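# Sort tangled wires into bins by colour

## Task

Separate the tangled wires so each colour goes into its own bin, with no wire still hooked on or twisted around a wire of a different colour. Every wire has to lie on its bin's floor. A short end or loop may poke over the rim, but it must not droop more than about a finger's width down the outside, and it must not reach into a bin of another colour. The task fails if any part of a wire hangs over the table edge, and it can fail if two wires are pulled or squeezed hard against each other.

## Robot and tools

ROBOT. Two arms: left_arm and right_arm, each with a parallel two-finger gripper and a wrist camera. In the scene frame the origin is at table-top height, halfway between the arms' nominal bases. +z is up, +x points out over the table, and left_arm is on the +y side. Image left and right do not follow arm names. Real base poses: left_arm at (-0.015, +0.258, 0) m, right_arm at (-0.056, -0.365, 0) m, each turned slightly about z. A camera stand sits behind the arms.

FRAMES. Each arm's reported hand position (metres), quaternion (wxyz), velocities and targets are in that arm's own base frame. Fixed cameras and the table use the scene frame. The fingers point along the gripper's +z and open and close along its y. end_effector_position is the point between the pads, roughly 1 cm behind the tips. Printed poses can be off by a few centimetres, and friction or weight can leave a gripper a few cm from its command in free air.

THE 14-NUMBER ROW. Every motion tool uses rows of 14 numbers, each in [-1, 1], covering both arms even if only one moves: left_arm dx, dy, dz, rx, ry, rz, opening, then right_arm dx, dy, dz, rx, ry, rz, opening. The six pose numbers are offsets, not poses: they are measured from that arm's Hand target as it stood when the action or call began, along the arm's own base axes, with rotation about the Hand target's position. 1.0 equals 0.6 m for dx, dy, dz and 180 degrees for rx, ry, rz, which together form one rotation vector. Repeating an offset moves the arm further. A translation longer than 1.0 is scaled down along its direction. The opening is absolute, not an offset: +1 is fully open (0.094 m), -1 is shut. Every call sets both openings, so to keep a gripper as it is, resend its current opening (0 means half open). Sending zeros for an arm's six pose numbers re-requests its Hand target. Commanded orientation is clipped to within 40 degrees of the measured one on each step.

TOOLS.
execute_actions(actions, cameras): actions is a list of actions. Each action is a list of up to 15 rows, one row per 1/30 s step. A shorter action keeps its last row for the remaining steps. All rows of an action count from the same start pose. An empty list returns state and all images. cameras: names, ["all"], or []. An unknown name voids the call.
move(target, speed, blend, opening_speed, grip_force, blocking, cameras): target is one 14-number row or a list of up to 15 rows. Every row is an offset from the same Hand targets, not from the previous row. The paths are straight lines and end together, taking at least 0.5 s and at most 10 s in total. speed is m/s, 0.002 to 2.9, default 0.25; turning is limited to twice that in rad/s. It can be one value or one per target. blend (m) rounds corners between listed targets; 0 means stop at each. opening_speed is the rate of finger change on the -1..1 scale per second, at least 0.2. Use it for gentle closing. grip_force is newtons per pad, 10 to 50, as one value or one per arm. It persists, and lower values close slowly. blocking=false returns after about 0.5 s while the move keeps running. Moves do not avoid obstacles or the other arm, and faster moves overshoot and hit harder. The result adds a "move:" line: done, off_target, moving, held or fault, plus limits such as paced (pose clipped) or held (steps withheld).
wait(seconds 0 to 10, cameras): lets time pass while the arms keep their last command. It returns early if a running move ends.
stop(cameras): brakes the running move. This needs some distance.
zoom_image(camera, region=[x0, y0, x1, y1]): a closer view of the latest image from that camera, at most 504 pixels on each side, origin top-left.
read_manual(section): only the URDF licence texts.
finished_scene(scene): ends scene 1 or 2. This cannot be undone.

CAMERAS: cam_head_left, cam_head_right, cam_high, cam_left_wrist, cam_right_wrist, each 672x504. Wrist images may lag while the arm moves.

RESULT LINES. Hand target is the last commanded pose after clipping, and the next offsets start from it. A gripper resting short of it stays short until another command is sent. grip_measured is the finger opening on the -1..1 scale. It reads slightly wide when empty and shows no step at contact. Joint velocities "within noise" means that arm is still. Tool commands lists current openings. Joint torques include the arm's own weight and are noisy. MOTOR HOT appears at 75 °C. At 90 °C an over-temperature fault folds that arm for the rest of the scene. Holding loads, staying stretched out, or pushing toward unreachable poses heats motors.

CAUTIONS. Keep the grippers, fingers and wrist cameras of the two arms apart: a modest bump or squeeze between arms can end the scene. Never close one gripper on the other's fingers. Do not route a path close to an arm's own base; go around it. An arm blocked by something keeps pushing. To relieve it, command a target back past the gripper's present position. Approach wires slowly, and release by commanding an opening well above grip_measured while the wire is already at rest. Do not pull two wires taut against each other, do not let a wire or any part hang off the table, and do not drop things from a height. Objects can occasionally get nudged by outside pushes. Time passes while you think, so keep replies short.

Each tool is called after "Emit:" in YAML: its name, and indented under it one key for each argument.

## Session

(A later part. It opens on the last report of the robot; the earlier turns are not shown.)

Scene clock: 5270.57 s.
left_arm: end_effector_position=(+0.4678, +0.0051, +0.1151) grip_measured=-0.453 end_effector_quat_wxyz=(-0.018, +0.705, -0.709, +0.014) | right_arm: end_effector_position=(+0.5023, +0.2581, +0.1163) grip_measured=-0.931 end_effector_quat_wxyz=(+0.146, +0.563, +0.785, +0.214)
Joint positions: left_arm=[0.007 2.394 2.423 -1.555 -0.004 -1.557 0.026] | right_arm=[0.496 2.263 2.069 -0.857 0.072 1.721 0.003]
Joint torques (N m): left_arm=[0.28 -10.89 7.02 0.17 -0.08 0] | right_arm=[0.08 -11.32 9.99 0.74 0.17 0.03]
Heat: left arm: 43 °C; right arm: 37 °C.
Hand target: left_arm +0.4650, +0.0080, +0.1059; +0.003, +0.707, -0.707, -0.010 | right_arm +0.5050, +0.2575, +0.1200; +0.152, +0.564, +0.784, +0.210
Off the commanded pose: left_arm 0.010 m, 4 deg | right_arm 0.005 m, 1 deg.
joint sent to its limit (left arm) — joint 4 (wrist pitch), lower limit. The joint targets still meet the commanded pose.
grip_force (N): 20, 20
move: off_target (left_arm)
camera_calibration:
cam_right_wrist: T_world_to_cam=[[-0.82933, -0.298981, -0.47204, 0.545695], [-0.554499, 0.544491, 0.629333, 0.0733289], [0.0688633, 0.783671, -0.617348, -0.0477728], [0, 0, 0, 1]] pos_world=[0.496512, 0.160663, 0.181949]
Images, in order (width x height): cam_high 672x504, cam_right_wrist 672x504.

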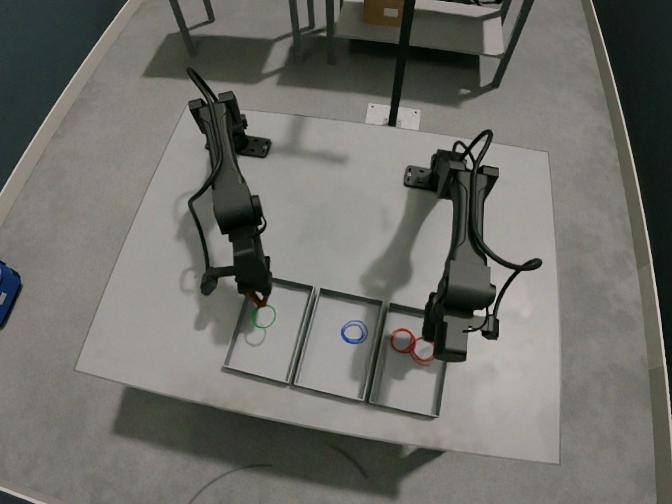

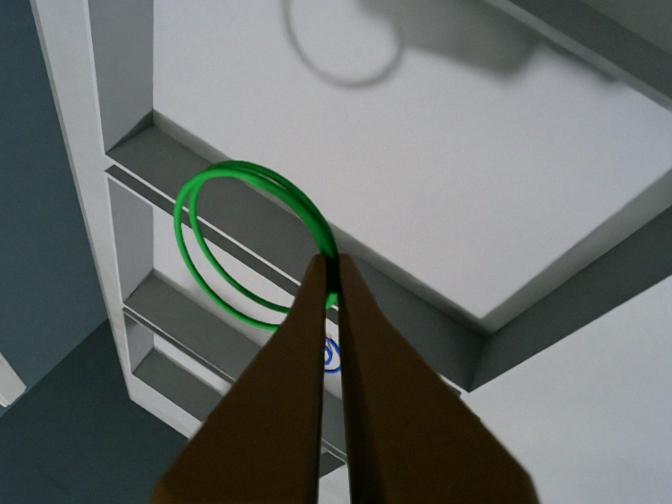

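Emit:
execute_actions:
  actions: []
  cameras: ["cam_high","cam_right_wrist","cam_head_right","cam_head_left"]

Scene clock: 5288.40 s.
left_arm: end_effector_position=(+0.4678, +0.0051, +0.1151) grip_measured=-0.453 end_effector_quat_wxyz=(-0.018, +0.705, -0.709, +0.014) | right_arm: end_effector_position=(+0.5023, +0.2581, +0.1163) grip_measured=-0.931 end_effector_quat_wxyz=(+0.146, +0.563, +0.785, +0.214)
Joint positions: left_arm=[0.007 2.394 2.423 -1.555 -0.004 -1.557 0.026] | right_arm=[0.496 2.263 2.069 -0.857 0.072 1.721 0.003]
Joint velocities: within noise
Joint torques (N m): left_arm=[0.25 -10.89 7.05 0.16 -0.07 -0.01] | right_arm=[0.02 -11.33 9.99 0.75 0.16 0.02]
Motor temperatures (°C): left_arm=[30 43 36 32 28 28 29] | right_arm=[30 39 35 37 31 29 29]
Heat: left arm: 43 °C; right arm: 39 °C.
Hand target: left_arm +0.4650, +0.0080, +0.1059; +0.003, +0.707, -0.707, -0.010 | right_arm +0.5050, +0.2575, +0.1200; +0.152, +0.564, +0.784, +0.210
Tool commands: left_gripper/opening=-0.45 right_gripper/opening=-1.0
Off the commanded pose: left_arm 0.010 m, 4 deg | right_arm 0.005 m, 1 deg.
grip_force (N): 20, 20
camera_calibration:
cam_right_wrist: T_world_to_cam=[[-0.829487, -0.299071, -0.471708, 0.545679], [-0.55429, 0.544619, 0.629407, 0.0732535], [0.068663, 0.783548, -0.617526, -0.0476825], [0, 0, 0, 1]] pos_world=[0.496511, 0.160663, 0.181849]
Images, in order (width x height): cam_head_left 672x504, cam_head_right 672x504, cam_high 672x504, cam_right_wrist 672x504.

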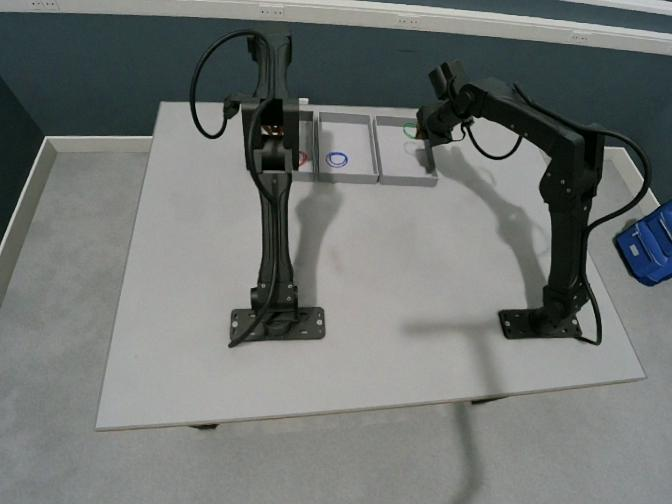

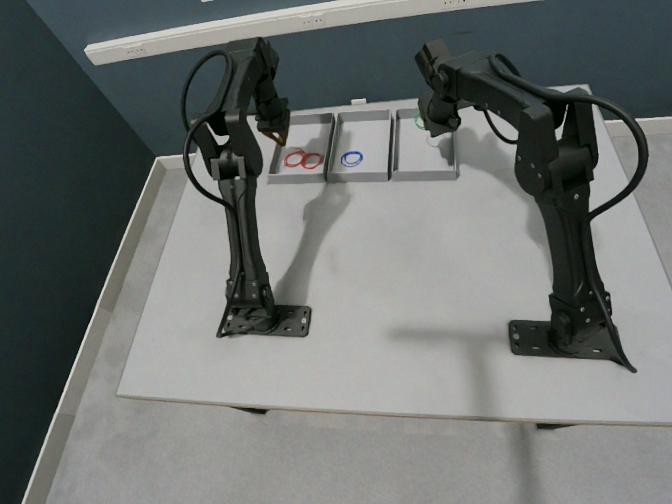

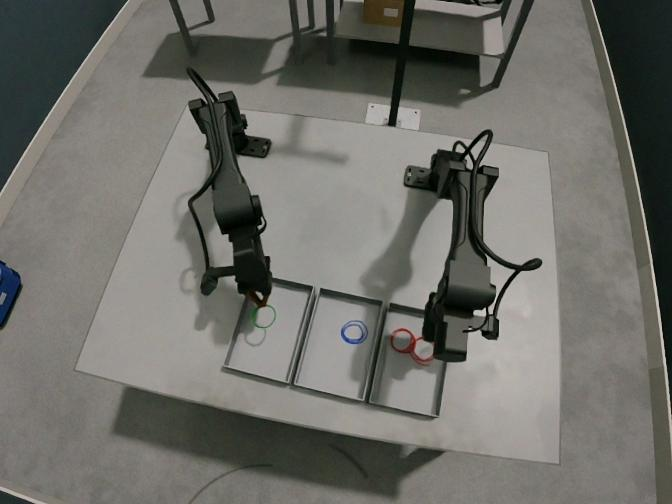

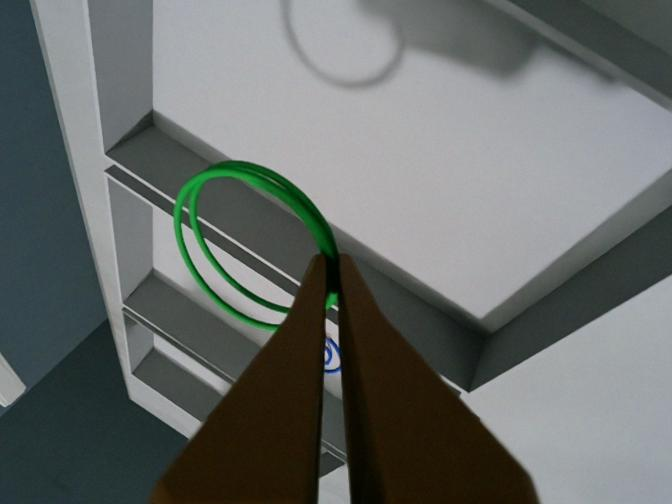

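Emit:
move:
  target: [0,0,0,0,0,0,-0.45,0,0,-0.1417,0,0,0,-1]
  speed: 0.12
  cameras: ["cam_right_wrist","cam_high"]

Scene clock: 5326.87 s.
left_arm: end_effector_position=(+0.4678, +0.0051, +0.1151) grip_measured=-0.453 end_effector_quat_wxyz=(-0.018, +0.705, -0.709, +0.014) | right_arm: end_effector_position=(+0.5054, +0.2597, +0.0423) grip_measured=-0.931 end_effector_quat_wxyz=(+0.147, +0.563, +0.784, +0.217)
Joint positions: left_arm=[0.007 2.394 2.423 -1.555 -0.004 -1.557 0.026] | right_arm=[0.496 2.304 1.84 -0.581 0.072 1.721 0.003]
Joint torques (N m): left_arm=[0.24 -10.88 7.02 0.16 -0.06 -0.01] | right_arm=[0.16 -11.75 5.94 1.06 0.19 0]
Heat: left arm: 43 °C; right arm: 41 °C.
Hand target: left_arm +0.4650, +0.0080, +0.1059; +0.003, +0.707, -0.707, -0.010 | right_arm +0.5050, +0.2575, +0.0349; +0.152, +0.564, +0.784, +0.210
Off the commanded pose: left_arm 0.010 m, 4 deg | right_arm 0.008 m, 1 deg.
joint sent to its limit (left arm) — joint 4 (wrist pitch), lower limit. The joint targets still meet the commanded pose.
grip_force (N): 20, 20
move: off_target (left_arm)
camera_calibration:
cam_right_wrist: T_world_to_cam=[[-0.82695, -0.297714, -0.476991, 0.512404], [-0.557656, 0.542777, 0.628023, 0.122831], [0.0719286, 0.78534, -0.614871, -0.0971384], [0, 0, 0, 1]] pos_world=[0.499217, 0.162166, 0.107543]
Images, in order (width x height): cam_high 672x504, cam_right_wrist 672x504.

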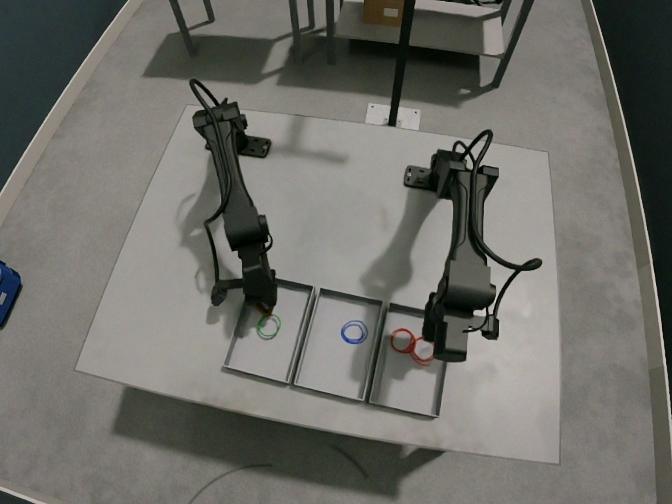

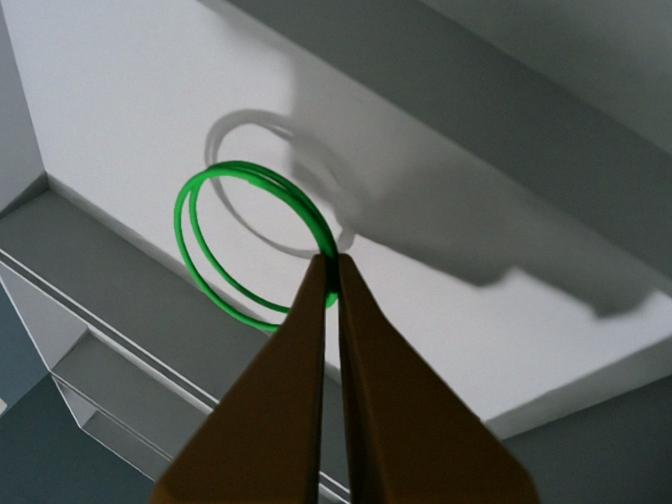

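Emit:
move:
  target: [0,0,0,0,0,0,-0.45,0,0,-0.016,0,0,0,-1]
  speed: 0.08
  cameras: ["cam_right_wrist"]

Emit:
zoom_image:
  camera: "cam_right_wrist"
  region: [150, 60, 500, 360]

Scene clock: 5341.73 s.
left_arm: end_effector_position=(+0.4678, +0.0051, +0.1151) grip_measured=-0.453 end_effector_quat_wxyz=(-0.018, +0.705, -0.709, +0.014) | right_arm: end_effector_position=(+0.5069, +0.2606, +0.0395) grip_measured=-0.931 end_effector_quat_wxyz=(+0.150, +0.562, +0.783, +0.223)
Joint positions: left_arm=[0.007 2.394 2.423 -1.555 -0.004 -1.557 0.026] | right_arm=[0.496 2.304 1.822 -0.549 0.072 1.721 0.003]
Joint torques (N m): left_arm=[0.29 -10.88 7.01 0.16 -0.08 0] | right_arm=[0.17 -11.12 5.44 1.09 0.16 -0.01]
Heat: left arm: 43 °C; right arm: 40 °C.
Hand target: left_arm +0.4650, +0.0080, +0.1059; +0.003, +0.707, -0.707, -0.010 | right_arm +0.5051, +0.2575, +0.0254; +0.152, +0.564, +0.784, +0.210
Off the commanded pose: left_arm 0.010 m, 4 deg | right_arm 0.015 m, 1 deg.
joint sent to its limit (left arm) — joint 4 (wrist pitch), lower limit. The joint targets still meet the commanded pose.
grip_force (N): 20, 20
move: off_target (left_arm, right_arm)
camera_calibration:
cam_right_wrist: T_world_to_cam=[[-0.821231, -0.294663, -0.488624, 0.509375], [-0.565079, 0.538787, 0.624816, 0.129965], [0.0791541, 0.789229, -0.608976, -0.104535], [0, 0, 0, 1]] pos_world=[0.500029, 0.162573, 0.104029]
Images, in order (width x height): cam_right_wrist 672x504.

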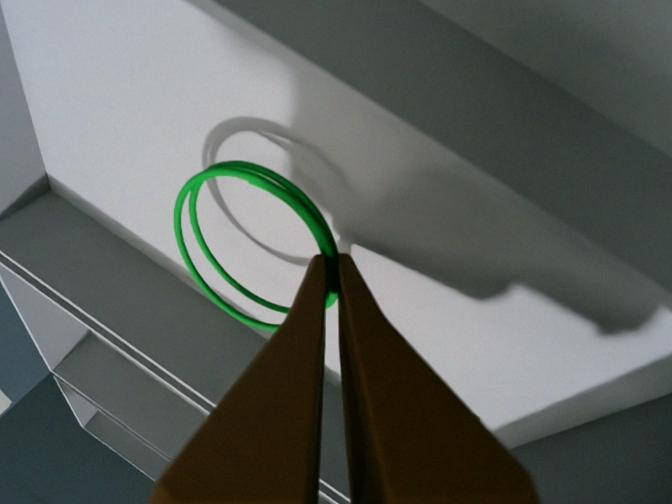

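Scaled by 1.440 from the camera's 672x504 image, which has a finer 960x720 frame.

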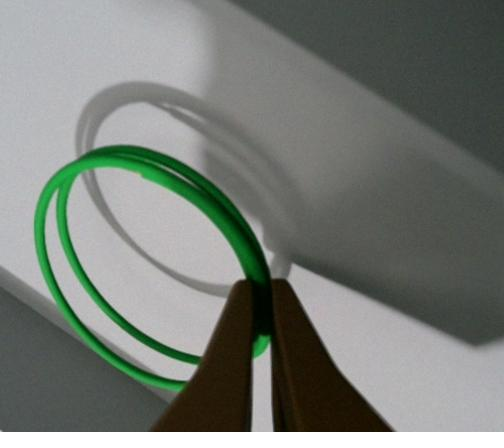

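Emit:
move:
  target: [0,0,0,0,0,0,-0.45,0,0,-0.016,0,0,0,-1]
  speed: 0.08
  cameras: ["cam_right_wrist"]

Emit:
zoom_image:
  camera: "cam_right_wrist"
  region: [150, 60, 500, 360]

Scene clock: 5348.73 s.
left_arm: end_effector_position=(+0.4678, +0.0051, +0.1151) grip_measured=-0.453 end_effector_quat_wxyz=(-0.018, +0.705, -0.709, +0.014) | right_arm: end_effector_position=(+0.5069, +0.2606, +0.0282) grip_measured=-0.931 end_effector_quat_wxyz=(+0.149, +0.562, +0.783, +0.221)
Joint positions: left_arm=[0.007 2.394 2.423 -1.555 -0.004 -1.557 0.026] | right_arm=[0.496 2.319 1.802 -0.518 0.072 1.721 0.003]
Joint torques (N m): left_arm=[0.29 -10.88 7.02 0.17 -0.07 0] | right_arm=[0.23 -11.32 5.42 1.07 0.18 0.01]
Heat: left arm: 43 °C; right arm: 39 °C.
Hand target: left_arm +0.4650, +0.0080, +0.1059; +0.003, +0.707, -0.707, -0.010 | right_arm +0.5050, +0.2575, +0.0158; +0.152, +0.564, +0.784, +0.210
Off the commanded pose: left_arm 0.010 m, 4 deg | right_arm 0.013 m, 1 deg.
joint sent to its limit (left arm) — joint 4 (wrist pitch), lower limit. The joint targets still meet the commanded pose.
grip_force (N): 20, 20
move: off_target (left_arm, right_arm)
camera_calibration:
cam_right_wrist: T_world_to_cam=[[-0.822588, -0.295368, -0.485908, 0.504734], [-0.563336, 0.539712, 0.62559, 0.135799], [0.0774716, 0.788333, -0.610352, -0.11021], [0, 0, 0, 1]] pos_world=[0.500226, 0.162671, 0.0930327]
Images, in order (width x height): cam_right_wrist 672x504.

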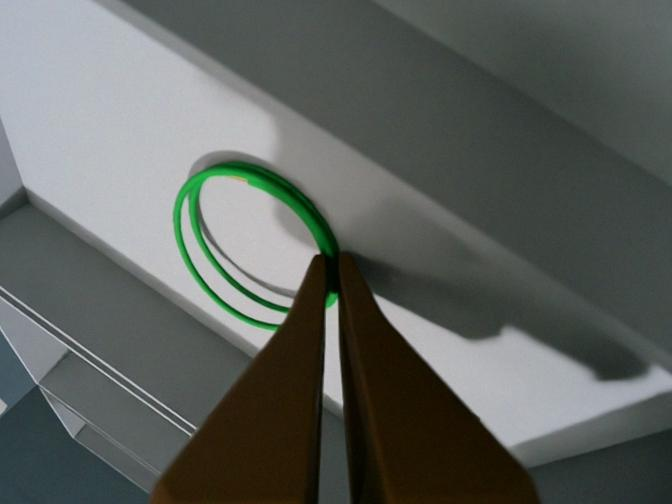

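Scaled by 1.440 from the camera's 672x504 image, which has a finer 960x720 frame.

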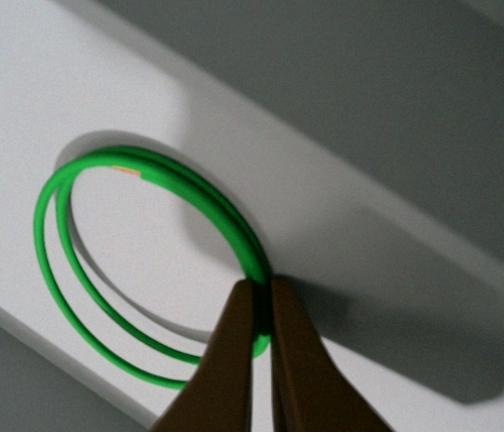

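Emit:
move:
  target: [0,0,0,0,0,0,-0.45,-0.003,-0.001,0.008,0,0,0,-0.72]
  speed: 0.08
  opening_speed: 0.4
  cameras: ["cam_right_wrist"]

Emit:
zoom_image:
  camera: "cam_right_wrist"
  region: [150, 60, 500, 360]

Scene clock: 5362.80 s.
left_arm: end_effector_position=(+0.4678, +0.0051, +0.1151) grip_measured=-0.453 end_effector_quat_wxyz=(-0.018, +0.705, -0.709, +0.014) | right_arm: end_effector_position=(+0.5078, +0.2611, +0.0288) grip_measured=-0.723 end_effector_quat_wxyz=(+0.150, +0.562, +0.782, +0.223)
Joint positions: left_arm=[0.007 2.394 2.423 -1.555 -0.004 -1.557 0.026] | right_arm=[0.496 2.319 1.802 -0.514 0.072 1.721 0.013]
Joint torques (N m): left_arm=[0.27 -10.88 7.01 0.16 -0.07 0] | right_arm=[0.17 -12.26 5.3 0.96 0.16 0.03]
Heat: left arm: 43 °C; right arm: 40 °C.
Hand target: left_arm +0.4650, +0.0080, +0.1059; +0.003, +0.707, -0.707, -0.010 | right_arm +0.5032, +0.2569, +0.0205; +0.152, +0.564, +0.784, +0.210
Off the commanded pose: left_arm 0.010 m, 4 deg | right_arm 0.010 m, 2 deg.
joint sent to its limit (left arm) — joint 4 (wrist pitch), lower limit. The joint targets still meet the commanded pose.
grip_force (N): 20, 20
move: off_target (left_arm)
camera_calibration:
cam_right_wrist: T_world_to_cam=[[-0.820611, -0.294272, -0.489899, 0.504667], [-0.565868, 0.538312, 0.624511, 0.137389], [0.0799429, 0.789699, -0.608264, -0.11197], [0, 0, 0, 1]] pos_world=[0.500831, 0.162974, 0.093328]
Images, in order (width x height): cam_right_wrist 672x504.

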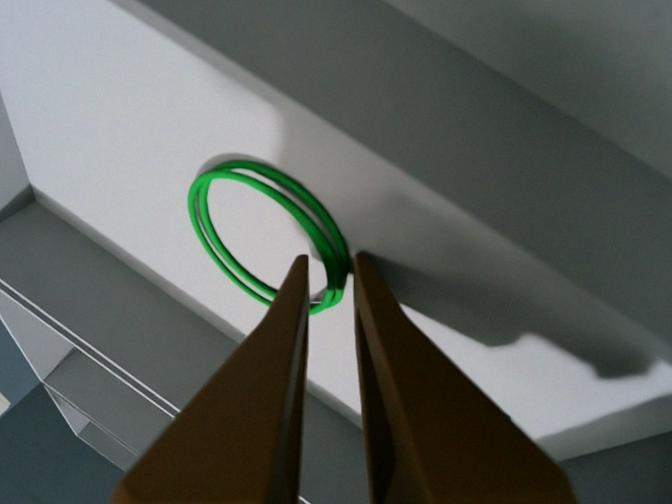

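Scaled by 1.440 from the camera's 672x504 image, which has a finer 960x720 frame.

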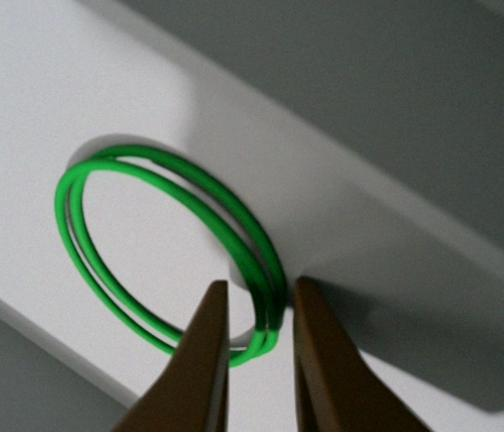

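Emit:
move:
  target:
    - [0,0,0,0,0,0,-0.45,-0.0315,-0.0072,0.086,0,0,0,-0.72]
    - [0,0,0.04,0,0,0,-0.45,-0.06,-0.0072,0.26,0,0,0,-0.72]
  speed: [0.06,0.15]
  blend: [0.01,0]
  cameras: ["cam_right_wrist","cam_high"]

Scene clock: 5373.47 s.
left_arm: end_effector_position=(+0.4678, +0.0051, +0.1151) grip_measured=-0.453 end_effector_quat_wxyz=(-0.018, +0.705, -0.709, +0.014) | right_arm: end_effector_position=(+0.4673, +0.2537, +0.1559) grip_measured=-0.723 end_effector_quat_wxyz=(+0.139, +0.563, +0.789, +0.201)
Joint positions: left_arm=[0.007 2.394 2.423 -1.555 -0.004 -1.557 0.026] | right_arm=[0.524 2.154 2.065 -0.995 0.084 1.743 0.013]
Joint torques (N m): left_arm=[0.27 -14.95 6.98 0.16 -0.07 0] | right_arm=[0.47 -13.24 9.63 0.71 0.2 0.06]
Heat: left arm: 43 °C; right arm: 41 °C.
Hand target: left_arm +0.4650, +0.0080, +0.1299; +0.003, +0.707, -0.707, -0.010 | right_arm +0.4672, +0.2526, +0.1765; +0.152, +0.564, +0.784, +0.210
Off the commanded pose: left_arm 0.015 m, 4 deg | right_arm 0.021 m, 2 deg.
joint sent to its limit (left arm) — joint 4 (wrist pitch), lower limit. The joint targets are off in orientation, not in position.
grip_force (N): 20, 20
move: off_target (left_arm, right_arm)
camera_calibration:
cam_right_wrist: T_world_to_cam=[[-0.840838, -0.309046, -0.444389, 0.537694], [-0.539089, 0.552029, 0.636119, 0.02131], [0.0487259, 0.774438, -0.630771, -0.00365858], [0, 0, 0, 1]] pos_world=[0.46378, 0.157242, 0.223082]
Images, in order (width x height): cam_high 672x504, cam_right_wrist 672x504.

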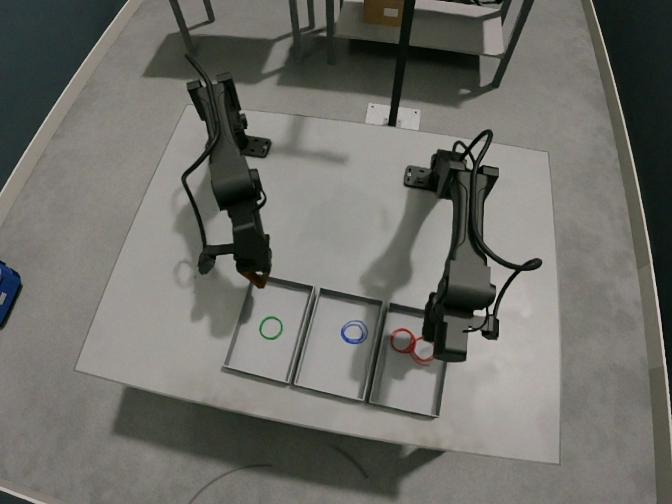

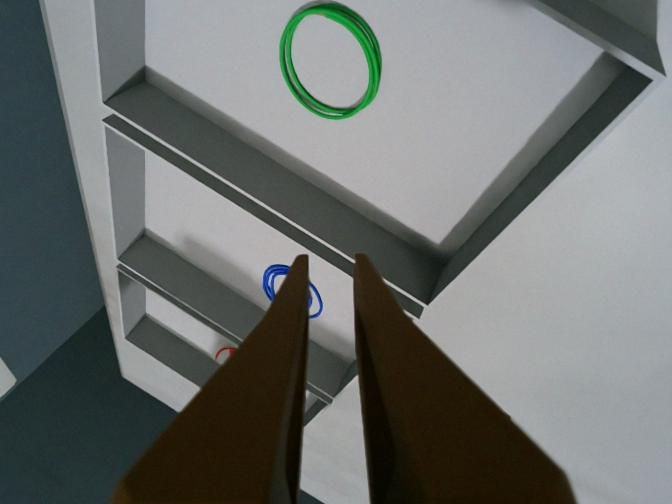

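Emit:
move:
  target:
    - [-0.06,0.03,0.10,0,0,0,-0.45,-0.06,0,0.04,0,0,0,-0.72]
    - [-0.25,0.06,0.12,0,0,0,-0.45,-0.22,0.0,0.06,0,0,0,-0.72]
  speed: [0.15,0.2]
  blend: [0.02,0]
  cameras: ["all"]

Emit:
zoom_image:
  camera: "cam_high"
  region: [210, 260, 470, 430]

Emit:
zoom_image:
  camera: "cam_head_left"
  region: [230, 90, 460, 220]

Emit:
zoom_image:
  camera: "cam_head_right"
  region: [240, 90, 480, 210]

Scene clock: 5383.13 s.
left_arm: end_effector_position=(+0.3204, +0.0422, +0.1965) grip_measured=-0.453 end_effector_quat_wxyz=(-0.016, +0.706, -0.708, +0.011) | right_arm: end_effector_position=(+0.3391, +0.2616, +0.2116) grip_measured=-0.723 end_effector_quat_wxyz=(+0.144, +0.559, +0.787, +0.219)
Joint positions: left_arm=[0.126 1.766 1.804 -1.57 -0.003 -1.441 0.026] | right_arm=[0.729 1.726 1.684 -1.027 0.178 1.92 0.013]
Joint torques (N m): left_arm=[0.17 -9.63 5.2 0.34 -0.11 0] | right_arm=[-0.1 -9.7 5.39 0.77 0.25 0.1]
Heat: left arm: 44 °C; right arm: 40 °C.
Hand target: left_arm +0.3151, +0.0440, +0.2020; +0.003, +0.707, -0.708, -0.010 | right_arm +0.3352, +0.2525, +0.2126; +0.152, +0.564, +0.784, +0.210
Off the commanded pose: left_arm 0.008 m, 3 deg | right_arm 0.010 m, 1 deg.
joint sent to its limit (left arm) — joint 4 (wrist pitch), lower limit. The joint targets are off in orientation, not in position.
grip_force (N): 20, 20
move: off_target (left_arm)
camera_calibration:
cam_left_wrist: T_world_to_cam=[[0.998812, 0.0119804, 0.0472387, -0.332578], [-0.0248789, -0.708142, 0.705632, -0.0931109], [0.0419054, -0.705969, -0.707002, 0.271015], [0, 0, 0, 1]] pos_world=[0.318509, 0.129377, 0.273021]
cam_right_wrist: T_world_to_cam=[[-0.825015, -0.304031, -0.476356, 0.457136], [-0.561624, 0.53462, 0.631474, -0.0744848], [0.0626816, 0.788509, -0.611821, 0.0192135], [0, 0, 0, 1]] pos_world=[0.334107, 0.163655, 0.27655]

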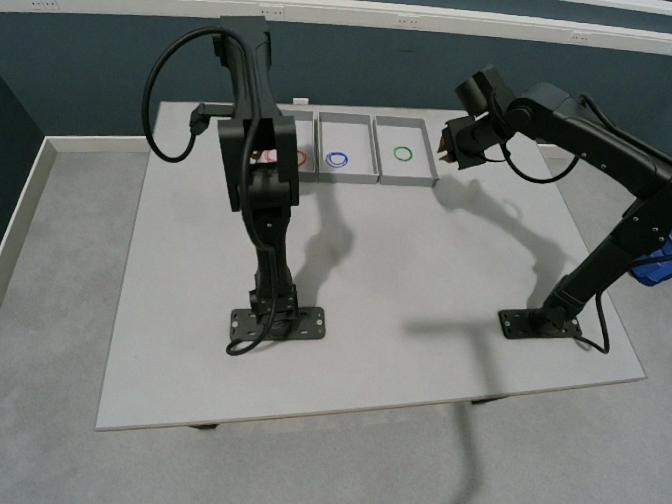

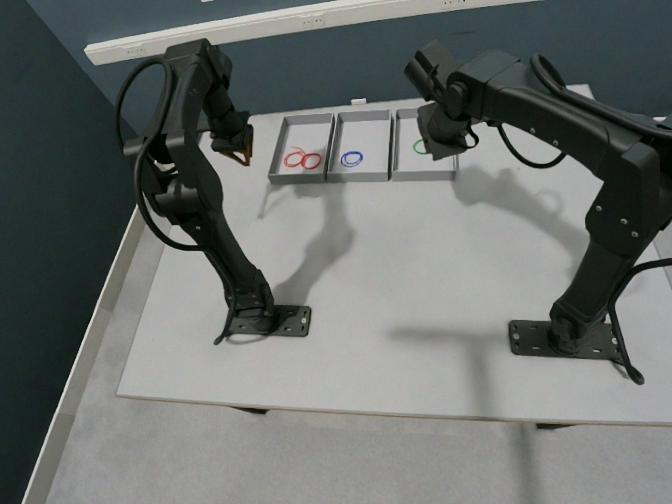

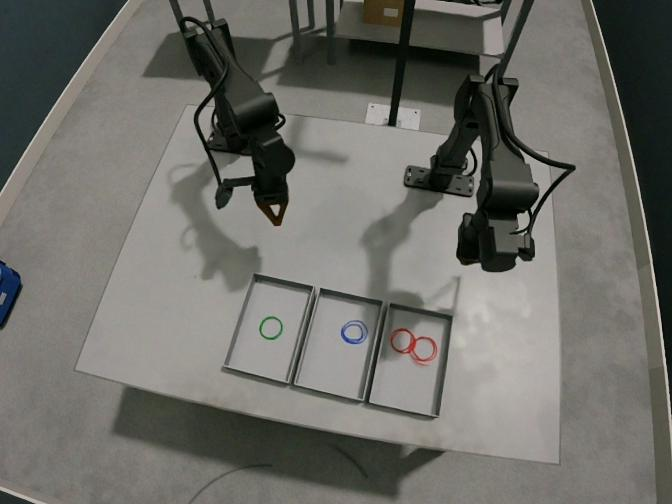

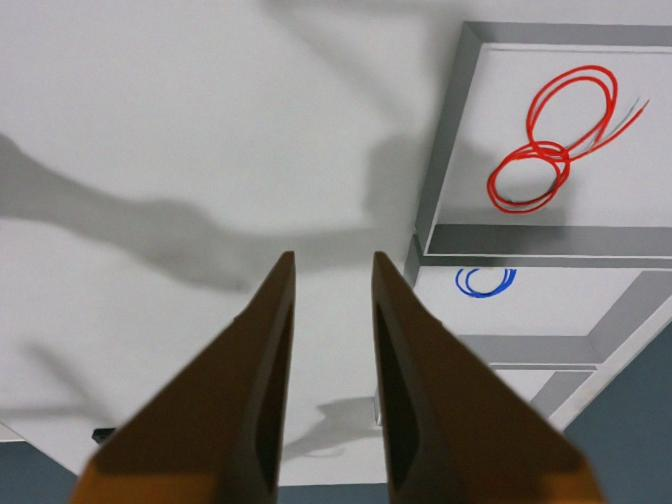

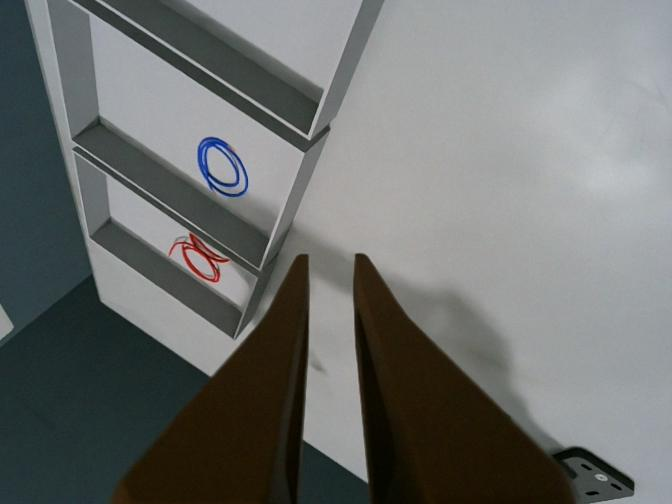

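Scaled by 1.938 from the camera's 672x504 image, which has a finer 960x720 frame.

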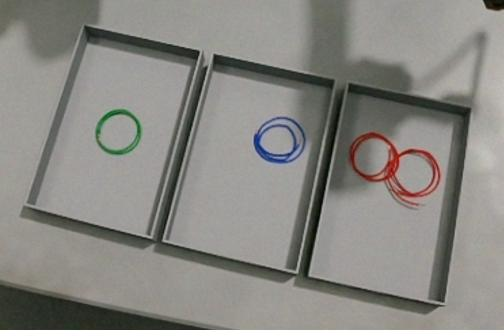

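Scaled by 2.191 from the camera's 672x504 image, which has a finer 960x720 frame.

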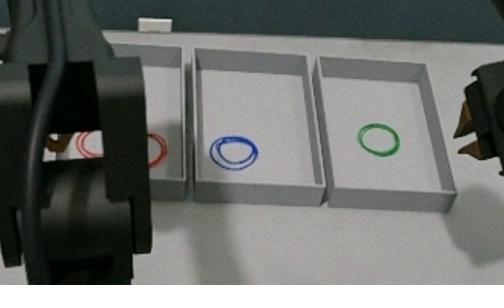

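Scaled by 2.100 from the camera's 672x504 image, which has a finer 960x720 frame.

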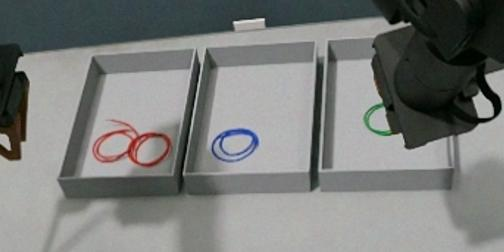

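Emit:
finished_scene:
  scene: 1

The scene is finished: the task was done.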